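# Hook fallen bracket from tank onto drip rack peg

## Task

Use the hooked rod to lift the newly plated bracket off the bottom of the emptied tank, hang it by its hole on the drip rack's one unoccupied peg, then pull the rod back out of that hole. It counts as failed if any part of the robot itself touches a bracket. The brackets already on pegs must stay there, and nothing may end up fallen or left off the table.

## Robot and tools

Robot: two UR7e-type six-joint arms, left_arm and right_arm. Each ends in a two-finger parallel gripper (0 to 50 mm opening) with a wrist camera. A mount block of varying shape juts up to 12 cm from the last joint's axis, toward the gripper's -y side, and turns with the hand. The rod, not the hand, should touch the bracket.

Frames. Scene frame: origin at table-top height, midway between the nominal bases; +x out over the table, +z up, left_arm on the +y side (image sides do not match these names). Actual bases: left_arm at (+0.016, +0.346, 0) m, right_arm at (+0.032, -0.385, 0) m, each yawed about 1 to 3 degrees. Hand positions (m), orientations (quat_wxyz), velocities and wrist-camera poses are reported in that arm's own base frame. cam_high and cam_low are fixed and given in the scene frame. Gripper axes: +z points along the fingers, x is the direction the fingers open and close. end_effector_position is the point between the pads; fingertips reach 17.5 mm past it. Reported poses may be off by a few cm.

execute_actions(actions, cameras). actions is a list of actions; each action is a table of up to 15 rows, one row per 1/30 s step; a short table repeats its last row to step 15. Every row has 18 numbers in [-1, 1]: left_arm dx, dy, dz, rx, ry, rz, then left gripper position, force_limit, speed, then the same nine for the right arm. All arms share one row. The six pose numbers are an offset, not a pose: counted from that arm's Hand target at the start of the action, along the Hand target's own axes. Scale: 1.0 = 0.6 m or 180 degrees; rx, ry, rz form a single rotation vector. Rows inside an action do not add up; successive actions do. Six zeros means no new request for that arm. Gripper numbers are absolute settings sent every time: position +1 = fully open, about -0.65 = pads meet, -1 = close until blocked (use this to grip); force_limit -1/0/+1 = about 20/102/185 N per pad; speed -1/0/+1 = 20/85/150 mm/s. Both start at +1. To leave a gripper unchanged, resend its last three numbers (0 is a real command). cameras: list of names, ["all"] or []; images come by default only with an empty actions list. An unknown name voids the call.

move(target, speed, blend, stop_force, zero, blocking, cameras). target is one 18-number row or a list of up to 15 rows, same layout and scale; every row is an offset from the Hand targets at the move's start, not from the previous row. The hand travels in a straight line, not avoiding obstacles; whole move capped at 10 s. speed: m/s, 0.002 to 3.6, default 0.25 (turning at up to twice that in rad/s); one value or one per target. blend: corner rounding in m for lists, default 0 (full stop at each). stop_force: N, 3 to 120, both arms; ends an arm's path when it feels that much resistance, then backs it to its pose just before; don't rely on it while the gripper rotates, and leave it out when moving off something. With stop_force all rows need identical finger numbers. zero (default true) re-zeroes the force reference before the move. blocking=false returns after 0.5 s while the move continues (not allowed with stop_force). The result adds a move: line: done, off_target, moving, held or fault, plus limits such as paced (pose clipped) or held (steps withheld).

wait(seconds 0 to 3600) lets time run; stop() brakes a running move; zoom_image(camera, region [x0, y0, x1, y1] pixels, at most 504 by 504) enlarges part of the latest image from cam_high, cam_low, cam_left_wrist or cam_right_wrist; zero_wrist_force(arm) tares that wrist sensor; read_manual gives licence text; finished_scene(scene, 1 or 2) ends the scene irreversibly once the bracket hangs unaided.

Results show per arm: end_effector_position, quat, velocities (omitted when joints are still), Hand target (your last commanded pose after clipping; next offsets count from it), Joint positions and torques, Wrist force/torque along the gripper's own axes plus a peak line, gripper position_measured (opening mm = (250 - value) x 0.202), object_status (0 moving, 1 blocked opening, 2 blocked closing = holding, 3 reached position or pads met), Tool commands, and any MOTOR HOT or fault lines. A hand may rest short of its Hand target; a new execute_actions call re-requests it, or send the remaining gap as an offset.

Control notes: each step's orientation is clipped to within 32 degrees of the measured one; motion lags commands by 0.09 to 0.22 s and fast moves overshoot. Keep paths away from an arm's own base (the elbow can whip round) and avoid a stretched-out arm.

Avoid: the hand touching any bracket; knocking hung brackets off; dropping the rod or bracket or letting things fall or leave the table; fast hits and hard presses. An outside force near 150 N, joint torque past limits (wrists 24.3 N m, others 130 N m) or a wrist joint lagging its path by 0.9 degrees (shoulder/elbow 7.5) stops that arm for 10 s. Commanding even slightly past a firm contact can fault. Keep the arms apart and never close a gripper on the other arm's fingers. Holding loads or pushing unreachable poses heats motors; at 85 °C the arm brakes for 30 to 60 s. Objects can be nudged by outside pushes now and then, so recheck with cameras.

Each tool is called in YAML: its name, and indented under it one key for each argument.

## Session

execute_actions:
  actions: []

Scene clock: 0.00 s.
left_arm: end_effector_position=(+0.1325, +0.0673, +0.3891) position_measured=3 object_status=3 end_effector_quat_wxyz=(+0.325, -0.475, +0.747, +0.332) | right_arm: end_effector_position=(+0.5696, +0.4876, +0.3060) position_measured=4 object_status=3 end_effector_quat_wxyz=(+0.122, +0.185, +0.904, +0.365)
Joint positions: left_arm=[-1.938 -2.395 1.955 -0.171 -1.702 1.709] | right_arm=[3.976 -1.882 -1.649 -0.404 1.721 -0.271]
Joint velocities: within noise
Joint torques (N m): no reading
Wrist force (N): no reading
Wrist torque (N m): no reading
Wrist force, peak (N): no reading
Hand target: left_arm +0.1325, +0.0673, +0.3891; +0.325, -0.475, +0.747, +0.332 | right_arm +0.5696, +0.4876, +0.3060; +0.122, +0.185, +0.904, +0.365
Tool commands: left_gripper/position=+1.0 left_gripper/force_limit=+1.0 left_gripper/speed=+1.0 right_gripper/position=+0.992157 right_gripper/force_limit=+1.0 right_gripper/speed=+1.0

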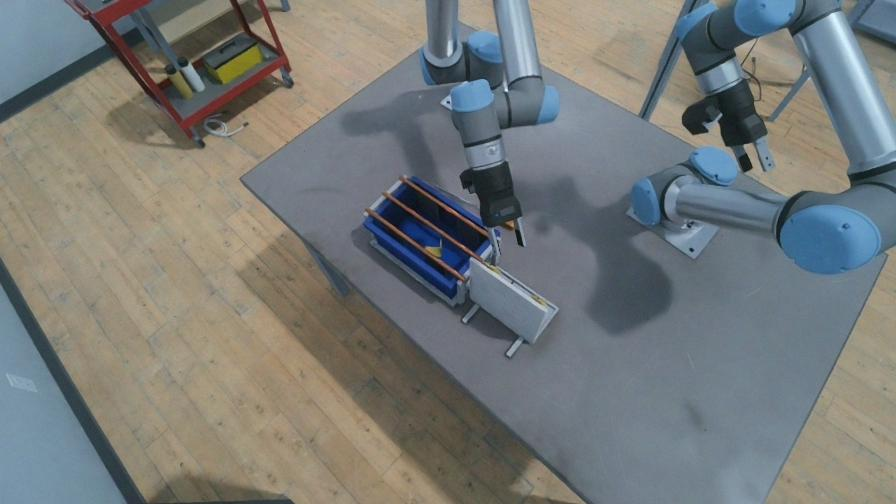

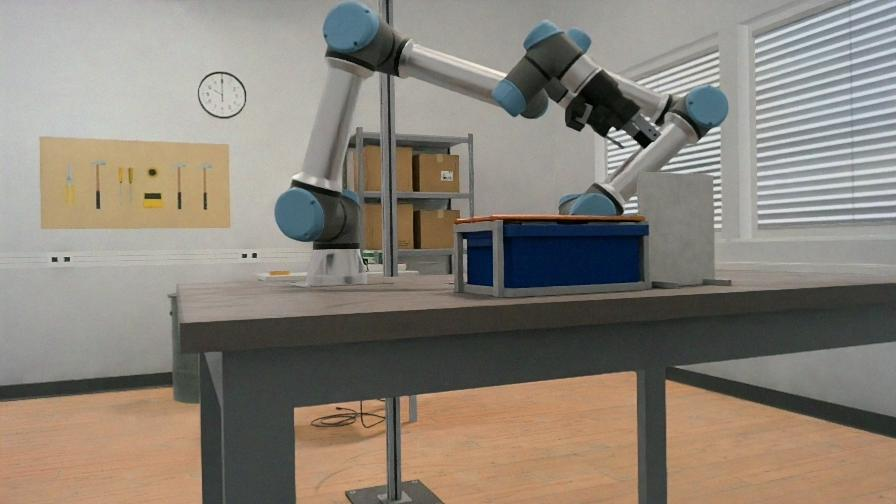

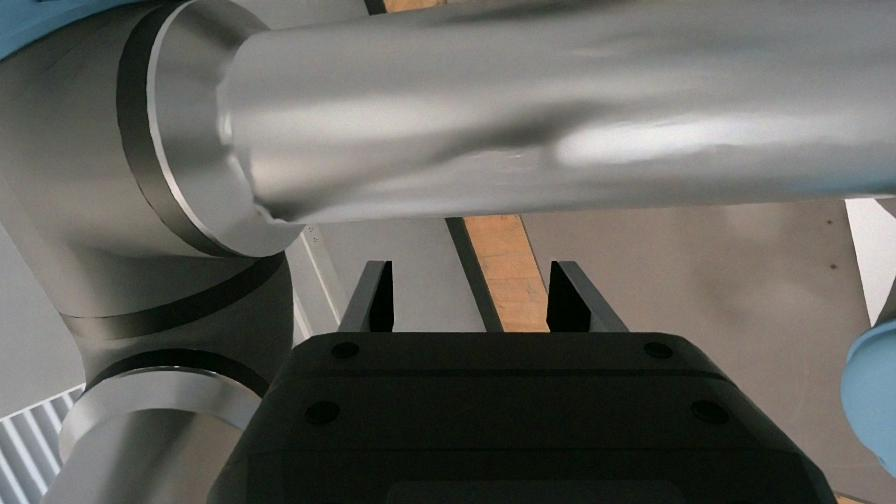

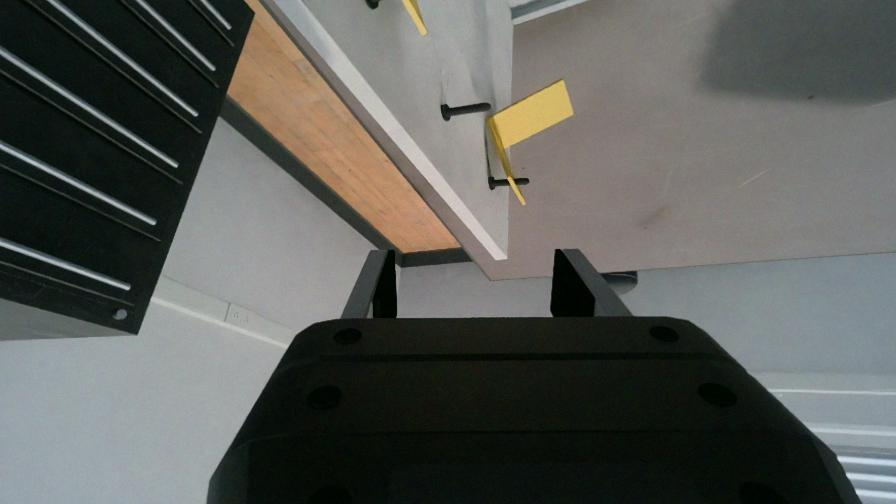

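zoom_image:
  camera: "cam_high"
  region: [340, 150, 600, 370]

zoom_image:
  camera: "cam_right_wrist"
  region: [200, 0, 648, 252]

zoom_image:
  camera: "cam_low"
  region: [430, 150, 750, 320]

Scaled by 1.938 from the camera's image (finer frame: 1280x720).

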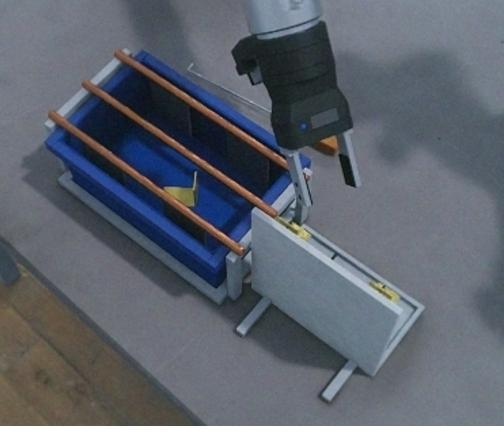

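Scaled by 1.125 from the camera's image (finer frame: 1280x720).

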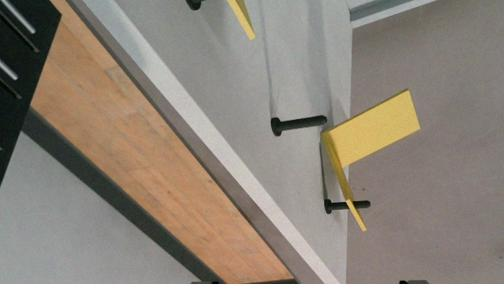

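Scaled by 1.575 from the camera's image (finer frame: 1280x720).

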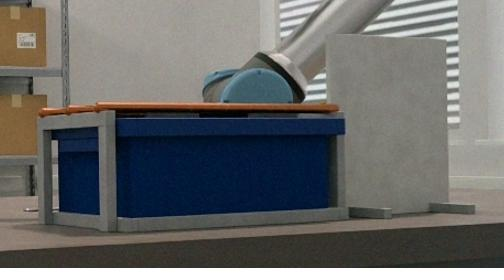

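move:
  target: [0,0,0,0,0,0,1,1,1,0.023,-0.215,-0.442,0.240,0.080,-0.122,0.992157,1,1]
  speed: 0.4
  cameras: ["all"]

Scene clock: 60.53 s.
left_arm: end_effector_position=(+0.1325, +0.0673, +0.3891) position_measured=3 object_status=3 end_effector_quat_wxyz=(+0.325, -0.475, +0.747, +0.332) | right_arm: end_effector_position=(+0.4311, +0.2447, +0.4007) position_measured=4 object_status=3 end_effector_quat_wxyz=(+0.000, +0.000, +1.000, +0.000) end_effector_velocity=(-0.001, -0.002, +0.000) end_effector_angular_velocity=(-0.005, +0.005, +0.000)
Joint positions: left_arm=[-1.938 -2.395 1.955 -0.171 -1.702 1.709] | right_arm=[3.93 -1.552 -1.404 -1.756 1.57 -0.782]
Joint velocities: left_arm=[within noise] | right_arm=[-0.001 0 0.001 -0.009 0 0]
Joint torques (N m): left_arm=[0.2 13.25 -23.84 0.09 -0.16 -0.34] | right_arm=[-5.1 11.83 17.69 0.9 0.61 -1.04]
Wrist force (N): left_arm=[0.2 0.0 0.1] | right_arm=[1.1 1.0 0.2]
Wrist torque (N m): left_arm=[0.00 -0.02 0.00] | right_arm=[0.30 -0.11 0.22]
Wrist force, peak (N): left_arm=[0.1 0.1 0.4] | right_arm=[2.0 -1.2 -1.0]
Hand target: left_arm +0.1325, +0.0673, +0.3891; +0.325, -0.475, +0.747, +0.332 | right_arm +0.4311, +0.2446, +0.4007; +0.000, +0.000, +1.000, +0.000
Off the commanded pose: left_arm 0.000 m, 0 deg | right_arm 0.000 m, 0 deg.
move: done
cam_right_wrist: T_world_to_cam=[[-0.99981, 0.01695, -0.01013, 0.44022], [0.01233, 0.9366, 0.35018, -0.35633], [0.01542, 0.34998, -0.93663, 0.40719]] pos_world=[0.43825, 0.18377, 0.51063]

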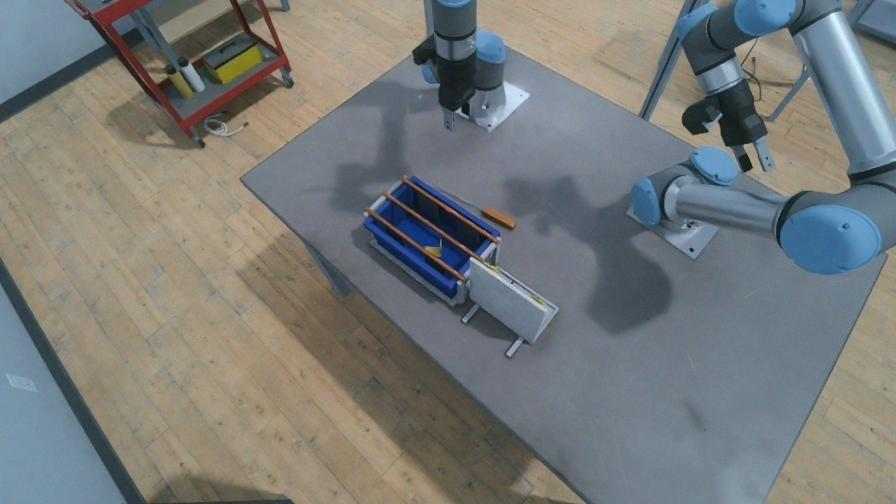

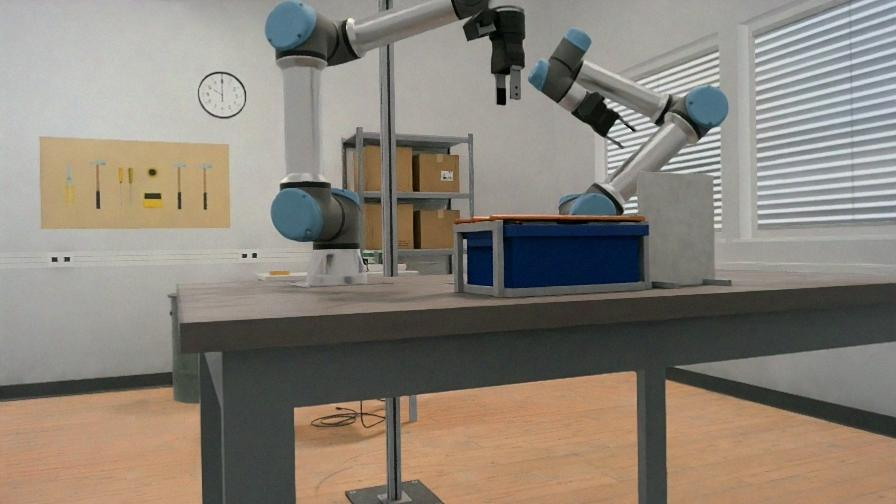

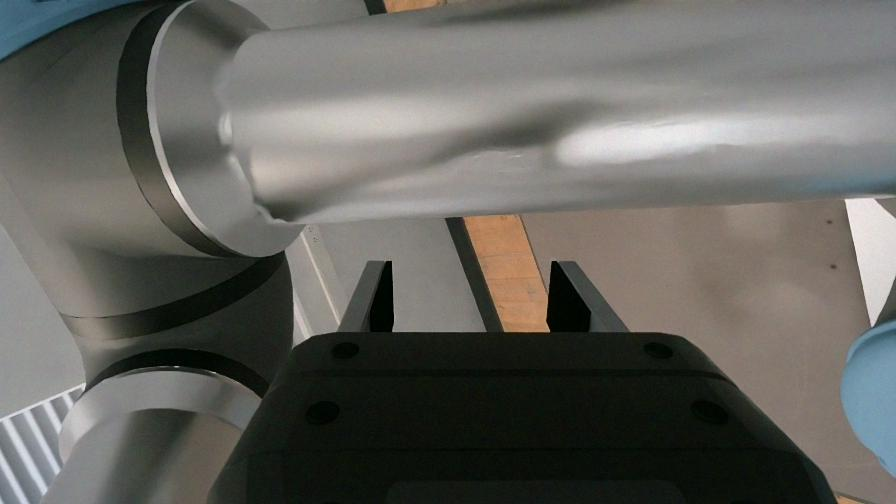

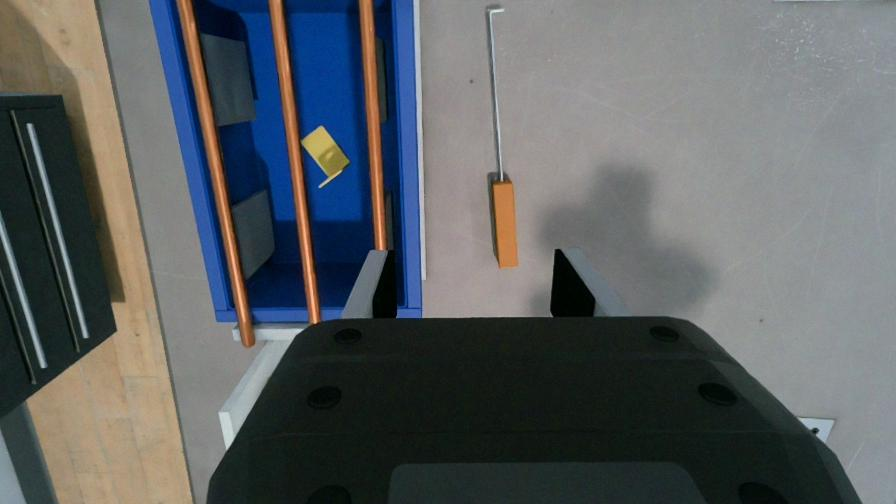

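zoom_image:
  camera: "cam_right_wrist"
  region: [400, 0, 600, 280]

zoom_image:
  camera: "cam_right_wrist"
  region: [270, 100, 400, 210]

Scaled by 1.800 from the camera's image (finer frame: 1280x720).

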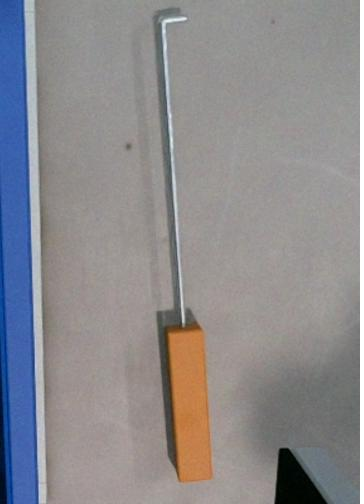

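Scaled by 3.877 from the camera's image (finer frame: 1280x720).

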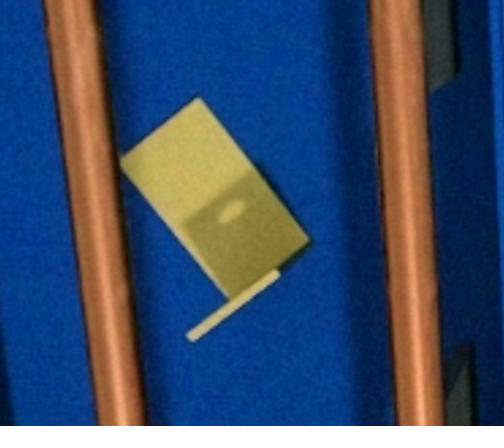

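move:
  target: [0.166,-0.489,-0.076,0.254,0.2336,-0.255,1,1,1,-0.223,0.058,0.168,0.114,0,0,1,1,1]
  speed: 0.4
  cameras: ["cam_low","cam_left_wrist","cam_right_wrist"]

Scene clock: 211.10 s.
left_arm: end_effector_position=(+0.3629, -0.1150, +0.2805) position_measured=3 object_status=3 end_effector_quat_wxyz=(-0.298, +0.641, -0.640, +0.299) | right_arm: end_effector_position=(+0.5650, +0.2794, +0.2999) position_measured=3 object_status=3 end_effector_quat_wxyz=(+0.000, +0.000, +0.984, -0.178)
Joint positions: left_arm=[-1.336 -2.491 2.489 -1.839 -0.731 1.925] | right_arm=[3.921 -1.992 -1.104 -1.873 1.318 -0.759]
Joint torques (N m): left_arm=[5.93 1.67 -21.38 -4.48 2.52 1.36] | right_arm=[-2.54 50.25 13.25 4.16 2.01 -1.24]
Wrist force (N): left_arm=[1.8 0.1 -2.2] | right_arm=[1.5 1.1 0.2]
Wrist torque (N m): left_arm=[0.29 0.04 -0.03] | right_arm=[0.36 -0.15 0.31]
Wrist force, peak (N): left_arm=[1.9 -0.4 -2.7] | right_arm=[2.1 0.6 -0.4]
Hand target: left_arm +0.3629, -0.1150, +0.2804; -0.298, +0.641, -0.641, +0.299 | right_arm +0.5650, +0.2794, +0.2999; +0.000, +0.000, +0.984, -0.178
Off the commanded pose: left_arm 0.000 m, 0 deg | right_arm 0.000 m, 0 deg.
move: done
cam_left_wrist: T_world_to_cam=[[-0.00519, -0.99958, 0.02858, -0.11495], [-0.85718, -0.01027, -0.51492, 0.47506], [0.515, -0.02717, -0.85676, 0.18346]] pos_world=[0.31213, -0.10503, 0.40509]
cam_right_wrist: T_world_to_cam=[[-0.9998, 0.01242, -0.01543, 0.57534], [0.01243, 0.99992, -0.00068, -0.26767], [0.01542, -0.00087, -0.99988, 0.41557]] pos_world=[0.57215, 0.26087, 0.42422]

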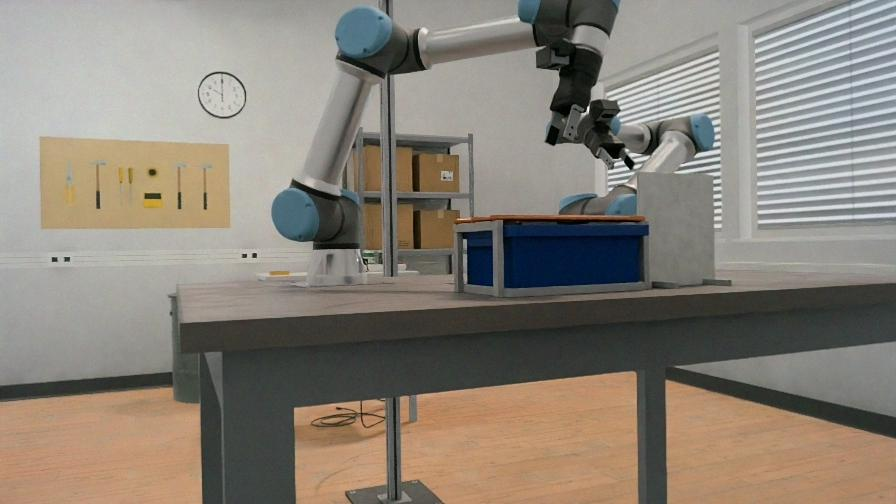

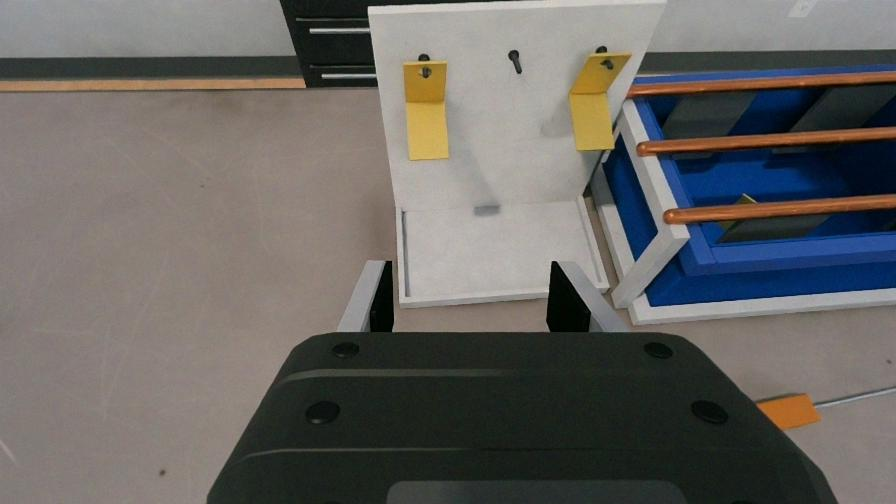

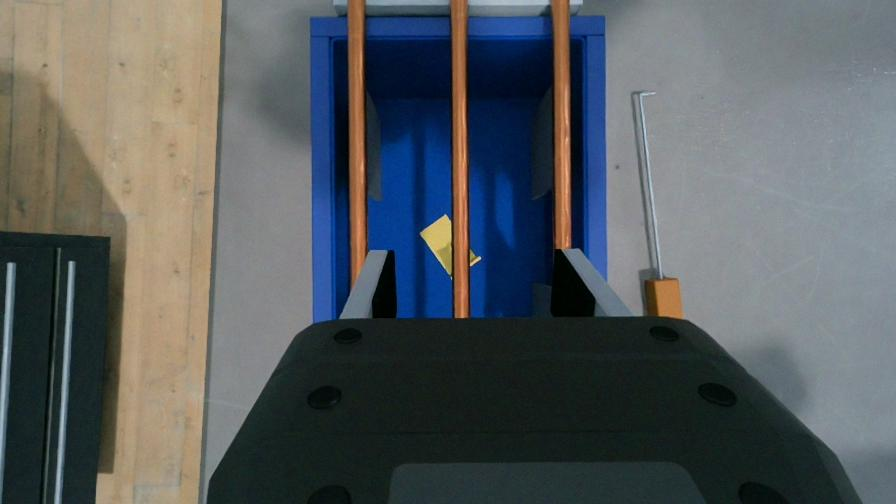

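zoom_image:
  camera: "cam_left_wrist"
  region: [360, 0, 680, 200]

zoom_image:
  camera: "cam_right_wrist"
  region: [390, 190, 520, 300]

zoom_image:
  camera: "cam_low"
  region: [440, 160, 740, 310]

Scaled by 1.575 from the camera's image (finer frame: 1280x720).

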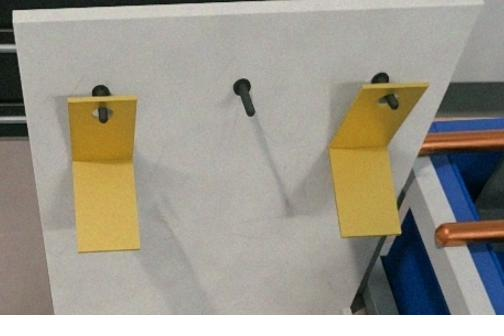

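Scaled by 3.877 from the camera's image (finer frame: 1280x720).

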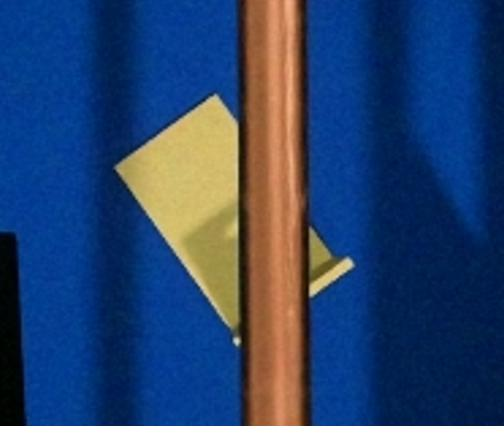

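Scaled by 1.680 from the camera's image (finer frame: 1280x720).

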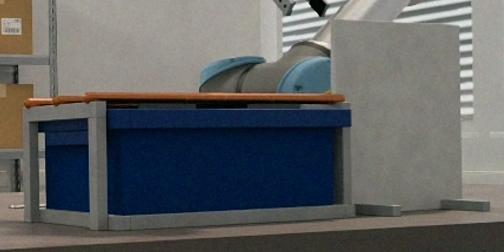

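move:
  target: [0.465,0.147,0.163,-0.2014,-0.2404,-0.515,1,1,1,-0.208,-0.2585,0.2105,-0.282,0.0197,-0.1984,1,1,1]
  speed: 0.35
  cameras: ["cam_high","cam_low","cam_left_wrist","cam_right_wrist"]

Scene clock: 321.63 s.
left_arm: end_effector_position=(+0.3813, -0.3940, +0.1503) position_measured=3 object_status=3 end_effector_quat_wxyz=(+0.000, +0.996, +0.086, +0.000) end_effector_velocity=(+0.000, +0.000, +0.000) end_effector_angular_velocity=(-0.001, +0.000, +0.004) | right_arm: end_effector_position=(+0.6899, +0.0900, +0.2360) position_measured=3 object_status=3 end_effector_quat_wxyz=(-0.082, -0.287, +0.918, +0.262)
Joint positions: left_arm=[-1.048 -1.383 1.834 -2.02 -1.57 0.351] | right_arm=[3.287 -2.254 -0.912 -1.816 2.064 -2.099]
Joint velocities: left_arm=[-0.001 0 0 0 0 -0.005] | right_arm=[within noise]
Joint torques (N m): left_arm=[-6.54 -39.69 -17.25 -3.27 0.01 -1.49] | right_arm=[-1.49 58.14 22.49 1.88 -0.09 -1.19]
Wrist force (N): left_arm=[1.7 0.2 -0.9] | right_arm=[0.7 0.8 0.0]
Wrist torque (N m): left_arm=[-0.24 -0.08 -0.36] | right_arm=[0.22 -0.12 0.07]
Wrist force, peak (N): left_arm=[2.7 -0.1 -1.9] | right_arm=[2.0 2.4 -0.3]
Hand target: left_arm +0.3812, -0.3941, +0.1503; +0.000, +0.996, +0.086, +0.000 | right_arm +0.6899, +0.0899, +0.2361; -0.082, -0.287, +0.918, +0.262
Off the commanded pose: left_arm 0.000 m, 0 deg | right_arm 0.000 m, 0 deg.
move: done
cam_left_wrist: T_world_to_cam=[[0.98188, 0.18815, 0.0227, -0.29753], [0.17079, -0.93042, 0.32427, -0.45972], [0.08213, -0.31451, -0.94569, 0.12005]] pos_world=[0.36079, -0.33399, 0.26936]
cam_right_wrist: T_world_to_cam=[[-0.83322, -0.55294, 0.0006, 0.63365], [-0.33737, 0.50924, 0.79175, 0.01856], [-0.43809, 0.6595, -0.61085, 0.51132]] pos_world=[0.75824, 0.0037, 0.29726]

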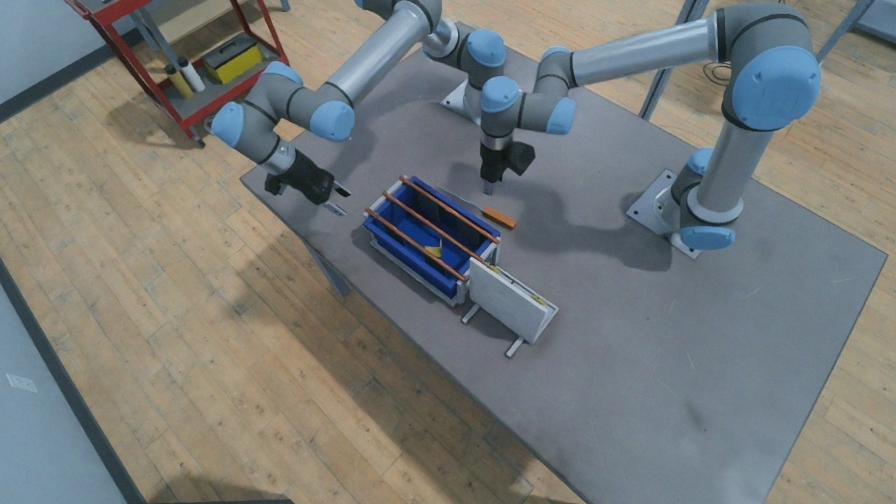

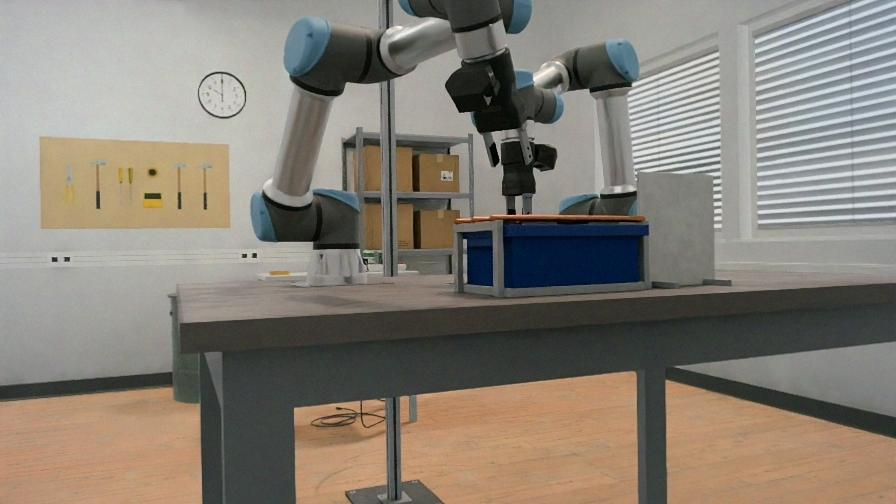

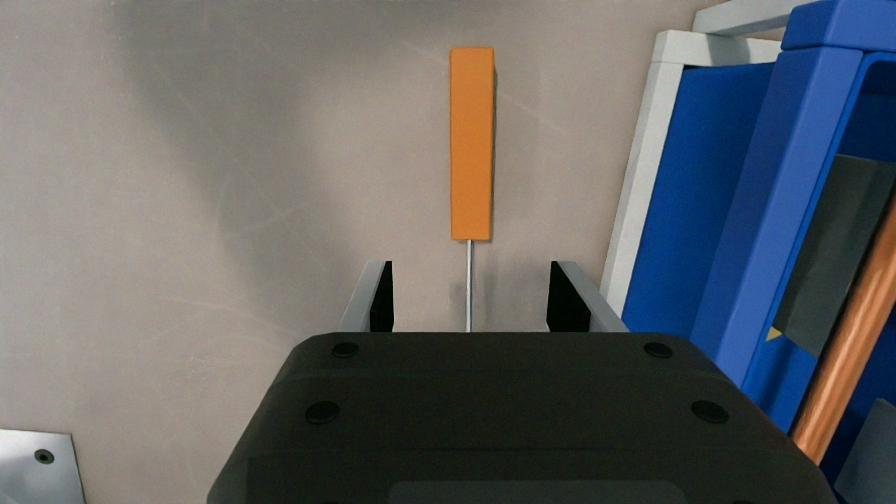

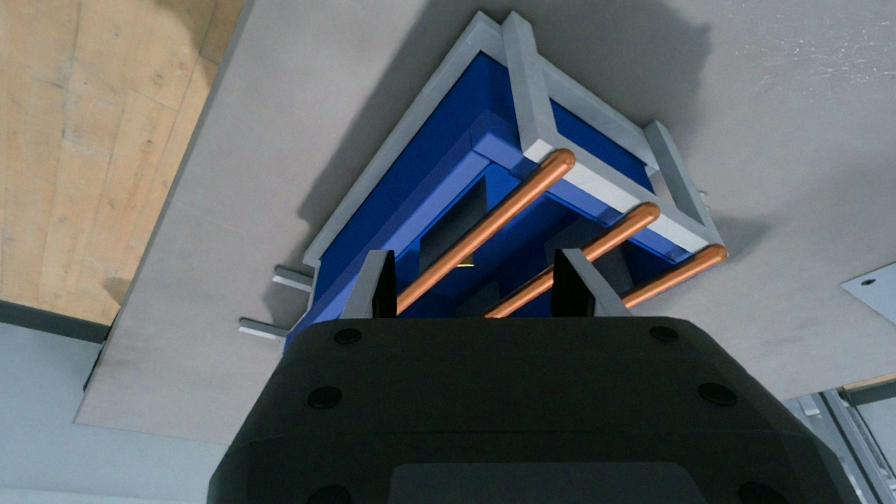

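move:
  target: [0.0167,-0.0478,0.175,0,0,-0.006,1,1,1,0,0,0,0,0,0,1,1,1]
  speed: 0.25

move:
  target: [0,0,0.042,0,0,0,1,1,1,0,0,0,0,0,0,1,1,1]
  speed: 0.02
  stop_force: 8
  cameras: ["cam_left_wrist","cam_low"]

Scene clock: 342.47 s.
left_arm: end_effector_position=(+0.3863, -0.3641, +0.0454) position_measured=3 object_status=3 end_effector_quat_wxyz=(+0.000, +0.995, +0.096, +0.000) | right_arm: end_effector_position=(+0.6899, +0.0899, +0.2361) position_measured=3 object_status=3 end_effector_quat_wxyz=(-0.082, -0.287, +0.918, +0.262)
Joint positions: left_arm=[-1.01 -1.274 2.013 -2.31 -1.57 0.369] | right_arm=[3.287 -2.254 -0.912 -1.816 2.064 -2.1]
Joint torques (N m): left_arm=[-5.64 -30.53 -13.94 -4.17 0.14 -1.93] | right_arm=[-4.18 56.07 25.24 3.35 3.26 -0.06]
Wrist force (N): left_arm=[2.0 0.3 -0.9] | right_arm=[0.5 0.4 -0.2]
Wrist torque (N m): left_arm=[-0.22 -0.16 -0.36] | right_arm=[0.15 -0.09 0.07]
Wrist force, peak (N): left_arm=[1.4 1.2 -4.0] | right_arm=[0.5 1.0 -0.2]
Hand target: left_arm +0.3862, -0.3640, +0.0453; +0.000, +0.995, +0.096, +0.000 | right_arm +0.6899, +0.0899, +0.2361; -0.082, -0.287, +0.918, +0.262
Off the commanded pose: left_arm 0.000 m, 0 deg | right_arm 0.000 m, 0 deg.
move: done

Scene clock: 344.83 s.
left_arm: end_effector_position=(+0.3862, -0.3640, +0.0201) position_measured=3 object_status=3 end_effector_quat_wxyz=(+0.000, +0.995, +0.096, +0.000) | right_arm: end_effector_position=(+0.6899, +0.0899, +0.2361) position_measured=3 object_status=3 end_effector_quat_wxyz=(-0.082, -0.287, +0.918, +0.262)
Joint positions: left_arm=[-1.01 -1.228 2.035 -2.378 -1.57 0.369] | right_arm=[3.287 -2.254 -0.912 -1.816 2.064 -2.1]
Joint torques (N m): left_arm=[4.27 -47.84 -30.07 -1.49 2.33 0.94] | right_arm=[-3.47 62.54 12.36 3.97 2.88 1.52]
Wrist force (N): left_arm=[2.1 0.2 -0.6] | right_arm=[0.5 0.7 -0.4]
Wrist torque (N m): left_arm=[-0.24 -0.18 -0.34] | right_arm=[0.21 -0.08 0.06]
Wrist force, peak (N): left_arm=[2.2 0.3 -1.1] | right_arm=[0.6 0.9 -0.1]
Hand target: left_arm +0.3862, -0.3640, +0.0201; +0.000, +0.995, +0.096, +0.000 | right_arm +0.6899, +0.0899, +0.2361; -0.082, -0.287, +0.918, +0.262
Off the commanded pose: left_arm 0.000 m, 0 deg | right_arm 0.000 m, 0 deg.
move: done
cam_left_wrist: T_world_to_cam=[[0.97813, 0.20678, 0.02267, -0.2968], [0.18844, -0.92696, 0.32439, -0.39601], [0.0881, -0.31302, -0.94565, 0.00419]] pos_world=[0.36456, -0.3044, 0.13916]
Images, in order (width x height): cam_low 896x504, cam_left_wrist 896x504.

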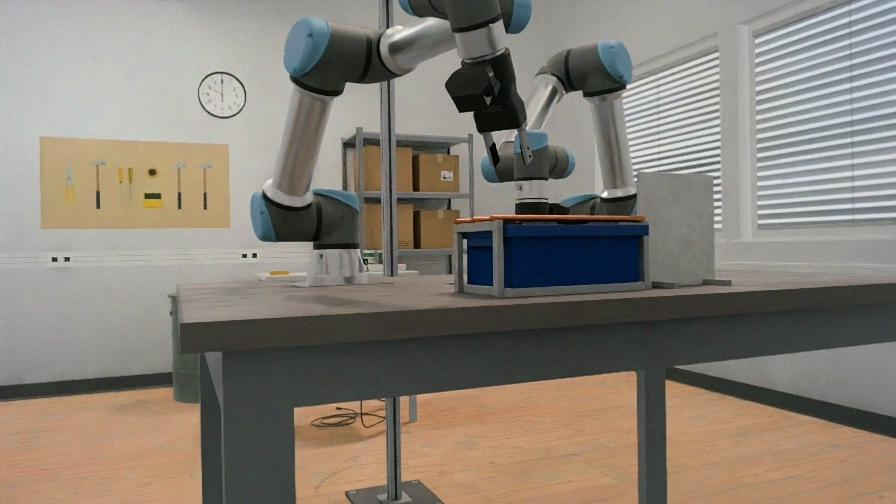

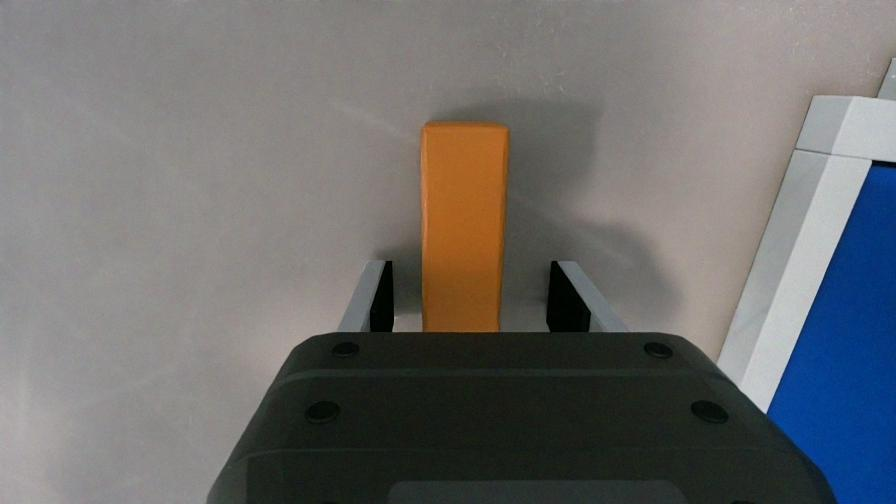

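execute_actions:
  actions:
    - [[0,0,0,0,0,0,-1,-0.3,-0.3,0,0,0,0,0,0,1,1,1]]
    - [[0,0,0,0,0,0,-1,-0.3,-0.3,0,0,0,0,0,0,1,1,1]]

move:
  target: [0,0,-0.2,0,0,0,-1,-0.3,-0.3,0,0,0,0,0,0,1,1,1]
  speed: 0.15
  cameras: ["cam_left_wrist"]

Scene clock: 355.47 s.
left_arm: end_effector_position=(+0.3862, -0.3640, +0.0201) position_measured=145 object_status=2 end_effector_quat_wxyz=(+0.000, +0.995, +0.096, +0.000) | right_arm: end_effector_position=(+0.6899, +0.0899, +0.2361) position_measured=3 object_status=3 end_effector_quat_wxyz=(-0.082, -0.287, +0.918, +0.262)
Joint positions: left_arm=[-1.01 -1.228 2.035 -2.378 -1.57 0.369] | right_arm=[3.287 -2.254 -0.912 -1.816 2.064 -2.1]
Joint torques (N m): left_arm=[6.36 -46.45 -28.01 -2.28 2.34 0.89] | right_arm=[-0.24 67.06 13.24 4.01 2.09 1.52]
Wrist force (N): left_arm=[2.0 0.1 -0.8] | right_arm=[0.4 0.6 -0.2]
Wrist torque (N m): left_arm=[-0.26 -0.16 -0.34] | right_arm=[0.18 -0.07 0.08]
Wrist force, peak (N): left_arm=[2.3 0.1 -0.8] | right_arm=[0.9 0.8 0.0]
Hand target: left_arm +0.3862, -0.3640, +0.0201; +0.000, +0.995, +0.096, +0.000 | right_arm +0.6899, +0.0899, +0.2361; -0.082, -0.287, +0.918, +0.262
Off the commanded pose: left_arm 0.000 m, 0 deg | right_arm 0.000 m, 0 deg.

Scene clock: 356.73 s.
left_arm: end_effector_position=(+0.3862, -0.3641, +0.1401) position_measured=145 object_status=2 end_effector_quat_wxyz=(+0.000, +0.995, +0.096, +0.000) | right_arm: end_effector_position=(+0.6899, +0.0899, +0.2361) position_measured=3 object_status=3 end_effector_quat_wxyz=(-0.082, -0.287, +0.918, +0.262)
Joint positions: left_arm=[-1.01 -1.412 1.897 -2.055 -1.57 0.369] | right_arm=[3.287 -2.254 -0.912 -1.816 2.064 -2.1]
Joint torques (N m): left_arm=[-5.54 -29.85 -29.2 -1.68 1.74 -1.62] | right_arm=[-0.47 66.69 12.72 3.85 2.07 1.48]
Wrist force (N): left_arm=[1.9 0.0 -0.5] | right_arm=[0.5 0.1 -0.5]
Wrist torque (N m): left_arm=[-0.26 -0.15 -0.35] | right_arm=[0.10 -0.09 0.07]
Wrist force, peak (N): left_arm=[1.9 0.2 -2.8] | right_arm=[0.6 1.0 -0.3]
Hand target: left_arm +0.3862, -0.3641, +0.1401; +0.000, +0.995, +0.096, +0.000 | right_arm +0.6899, +0.0899, +0.2361; -0.082, -0.287, +0.918, +0.262
Off the commanded pose: left_arm 0.000 m, 0 deg | right_arm 0.000 m, 0 deg.
move: done
cam_left_wrist: T_world_to_cam=[[0.97813, 0.20678, 0.02267, -0.2995], [0.18844, -0.92696, 0.32439, -0.43503], [0.0881, -0.31302, -0.94565, 0.11764]] pos_world=[0.36456, -0.3045, 0.25916]

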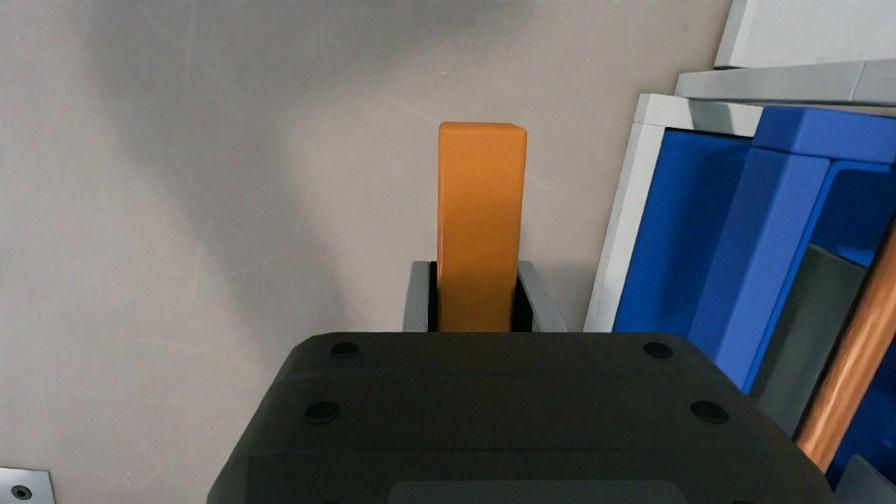

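move:
  target:
    - [0,0,-0.367,0,0,0,-1,-0.3,-0.3,0,0,0,0,0,0,1,1,1]
    - [0.4067,0.1267,-0.4283,0.3544,0.3028,0.3739,-1,-0.3,-0.3,0,0,0,0,0,0,1,1,1]
  speed: 0.3
  blend: [0.05,0]
  cameras: ["cam_high","cam_low","cam_left_wrist","cam_right_wrist"]

Scene clock: 383.47 s.
left_arm: end_effector_position=(+0.6402, -0.3926, +0.3970) position_measured=145 object_status=2 end_effector_quat_wxyz=(-0.516, +0.636, -0.446, +0.361) | right_arm: end_effector_position=(+0.6899, +0.0899, +0.2361) position_measured=3 object_status=3 end_effector_quat_wxyz=(-0.082, -0.287, +0.918, +0.262)
Joint positions: left_arm=[-1.088 -1.167 1.576 -2.545 -0.248 2.151] | right_arm=[3.287 -2.254 -0.912 -1.816 2.064 -2.1]
Joint torques (N m): left_arm=[5.32 -54 -36.24 -4.11 4.68 0.93] | right_arm=[3.61 66.22 12.69 3.95 1 1.28]
Wrist force (N): left_arm=[2.1 0.9 -2.2] | right_arm=[0.3 0.7 -0.1]
Wrist torque (N m): left_arm=[0.66 0.21 0.03] | right_arm=[0.20 -0.04 0.07]
Wrist force, peak (N): left_arm=[1.8 0.1 3.5] | right_arm=[0.7 0.9 -0.3]
Hand target: left_arm +0.6401, -0.3926, +0.3971; -0.516, +0.636, -0.446, +0.361 | right_arm +0.6899, +0.0899, +0.2361; -0.082, -0.287, +0.918, +0.262
Off the commanded pose: left_arm 0.000 m, 0 deg | right_arm 0.000 m, 0 deg.
move: done
cam_left_wrist: T_world_to_cam=[[0.3239, -0.94587, 0.02031, -0.58059], [-0.48062, -0.183, -0.85762, 0.59696], [0.81492, 0.26803, -0.51388, -0.07931]] pos_world=[0.5396, -0.41866, 0.483]
cam_right_wrist: T_world_to_cam=[[-0.83317, -0.55302, 0.00061, 0.63361], [-0.33736, 0.50913, 0.79182, 0.01854], [-0.4382, 0.65951, -0.61076, 0.51137]] pos_world=[0.75824, 0.0037, 0.29726]

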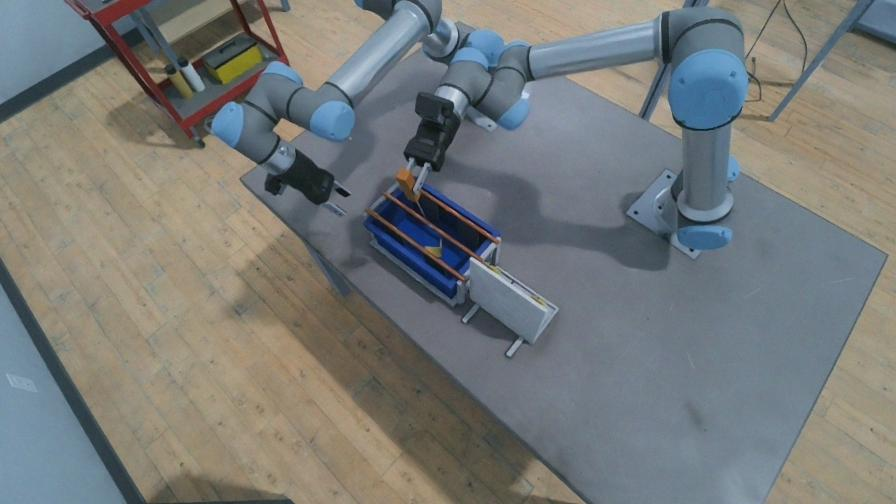

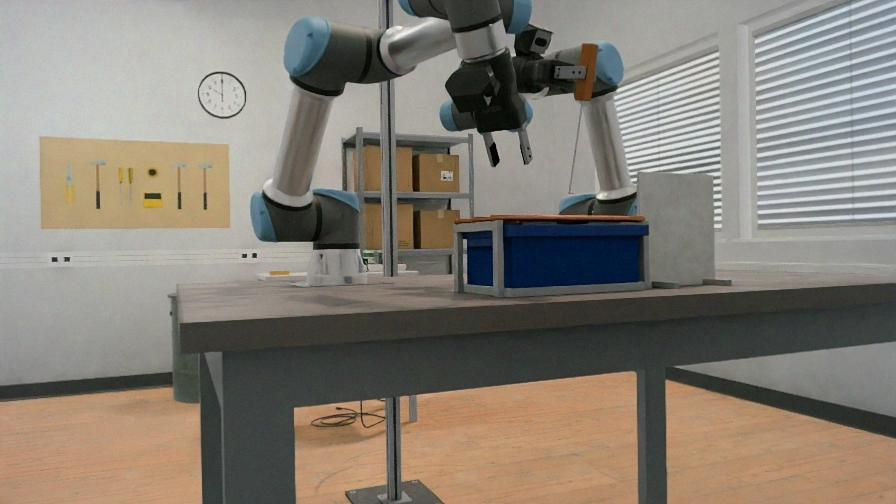

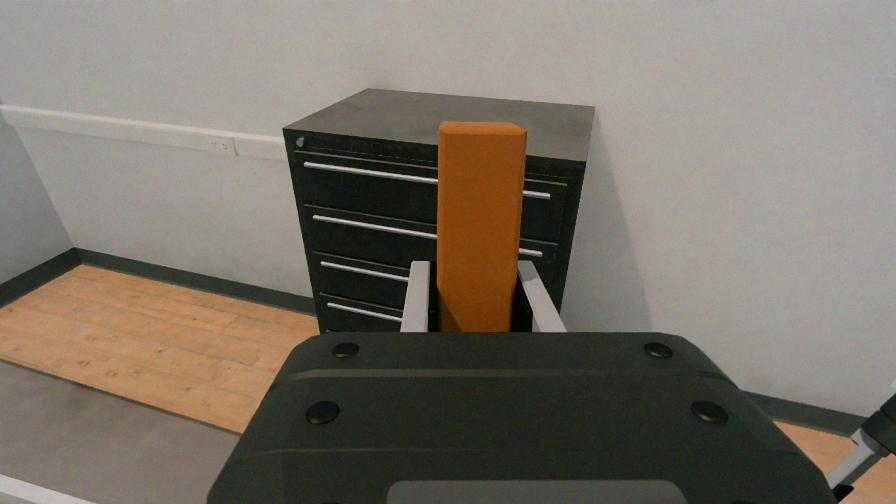

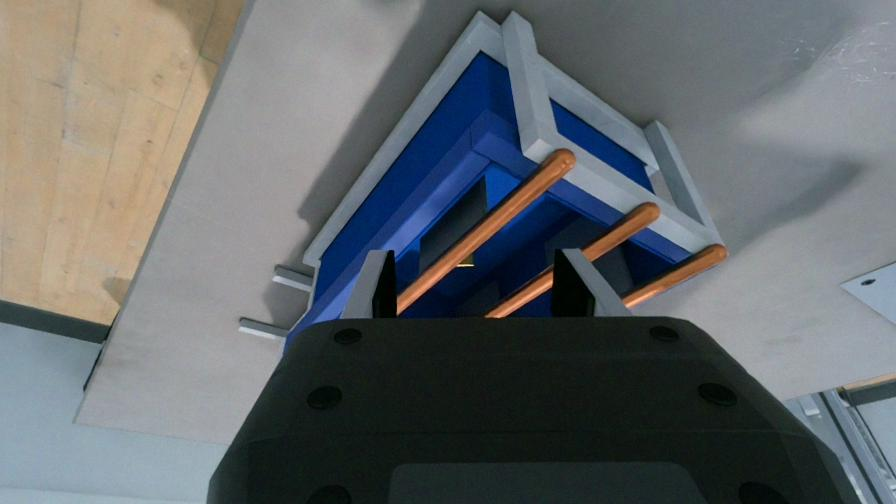

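move:
  target: [0,0,0,0,0,0,-1,-0.3,-0.3,0.0762,0.096,0.0912,-0.0678,-0.0602,0.0770,1,1,1]
  speed: 0.3
  cameras: ["cam_low","cam_right_wrist"]

Scene clock: 410.03 s.
left_arm: end_effector_position=(+0.6401, -0.3926, +0.3971) position_measured=145 object_status=2 end_effector_quat_wxyz=(-0.516, +0.636, -0.446, +0.361) | right_arm: end_effector_position=(+0.6080, +0.1278, +0.2200) position_measured=3 object_status=3 end_effector_quat_wxyz=(-0.056, -0.138, +0.916, +0.372)
Joint positions: left_arm=[-1.088 -1.167 1.576 -2.545 -0.248 2.151] | right_arm=[3.277 -2.006 -1.463 -1.4 2.329 -1.798]
Joint torques (N m): left_arm=[-5.16 -56.77 -35.51 -1.42 4.8 -1.77] | right_arm=[6.72 42.95 12.31 4.58 3.64 1.64]
Wrist force (N): left_arm=[2.1 0.8 -2.0] | right_arm=[-0.2 0.3 0.1]
Wrist torque (N m): left_arm=[0.66 0.21 0.03] | right_arm=[0.06 0.04 0.05]
Wrist force, peak (N): left_arm=[2.3 0.8 -2.3] | right_arm=[2.1 0.3 0.8]
Hand target: left_arm +0.6401, -0.3926, +0.3971; -0.516, +0.636, -0.446, +0.361 | right_arm +0.6080, +0.1279, +0.2200; -0.056, -0.138, +0.916, +0.372
Off the commanded pose: left_arm 0.000 m, 0 deg | right_arm 0.000 m, 0 deg.
move: done
cam_right_wrist: T_world_to_cam=[[-0.96097, -0.27661, 0.00467, 0.62788], [-0.11439, 0.41264, 0.90368, -0.16347], [-0.2519, 0.86788, -0.42818, 0.2606]] pos_world=[0.65032, 0.01497, 0.25638]

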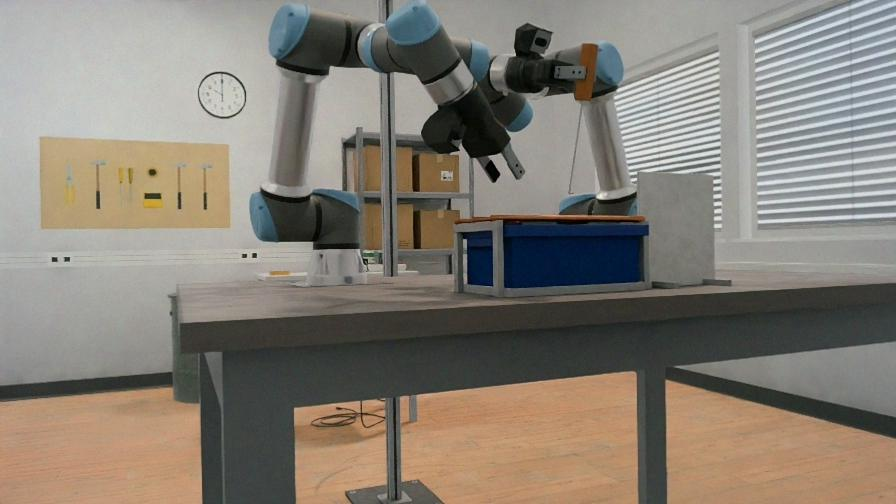

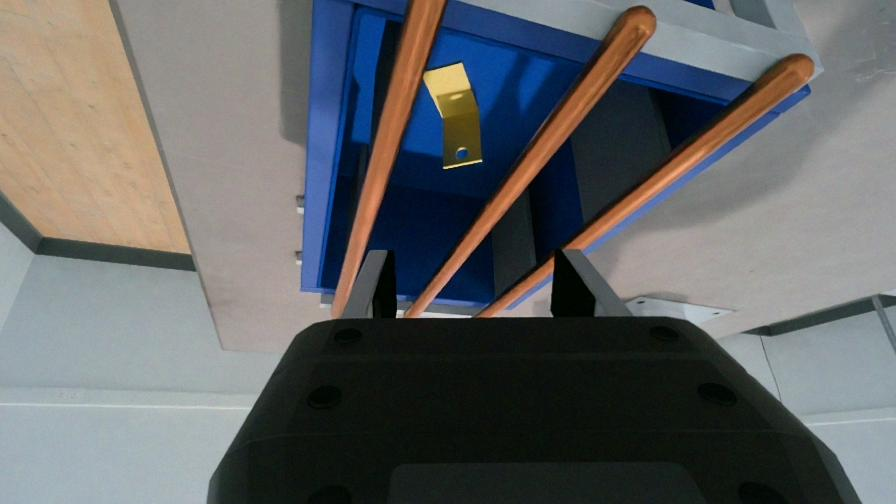

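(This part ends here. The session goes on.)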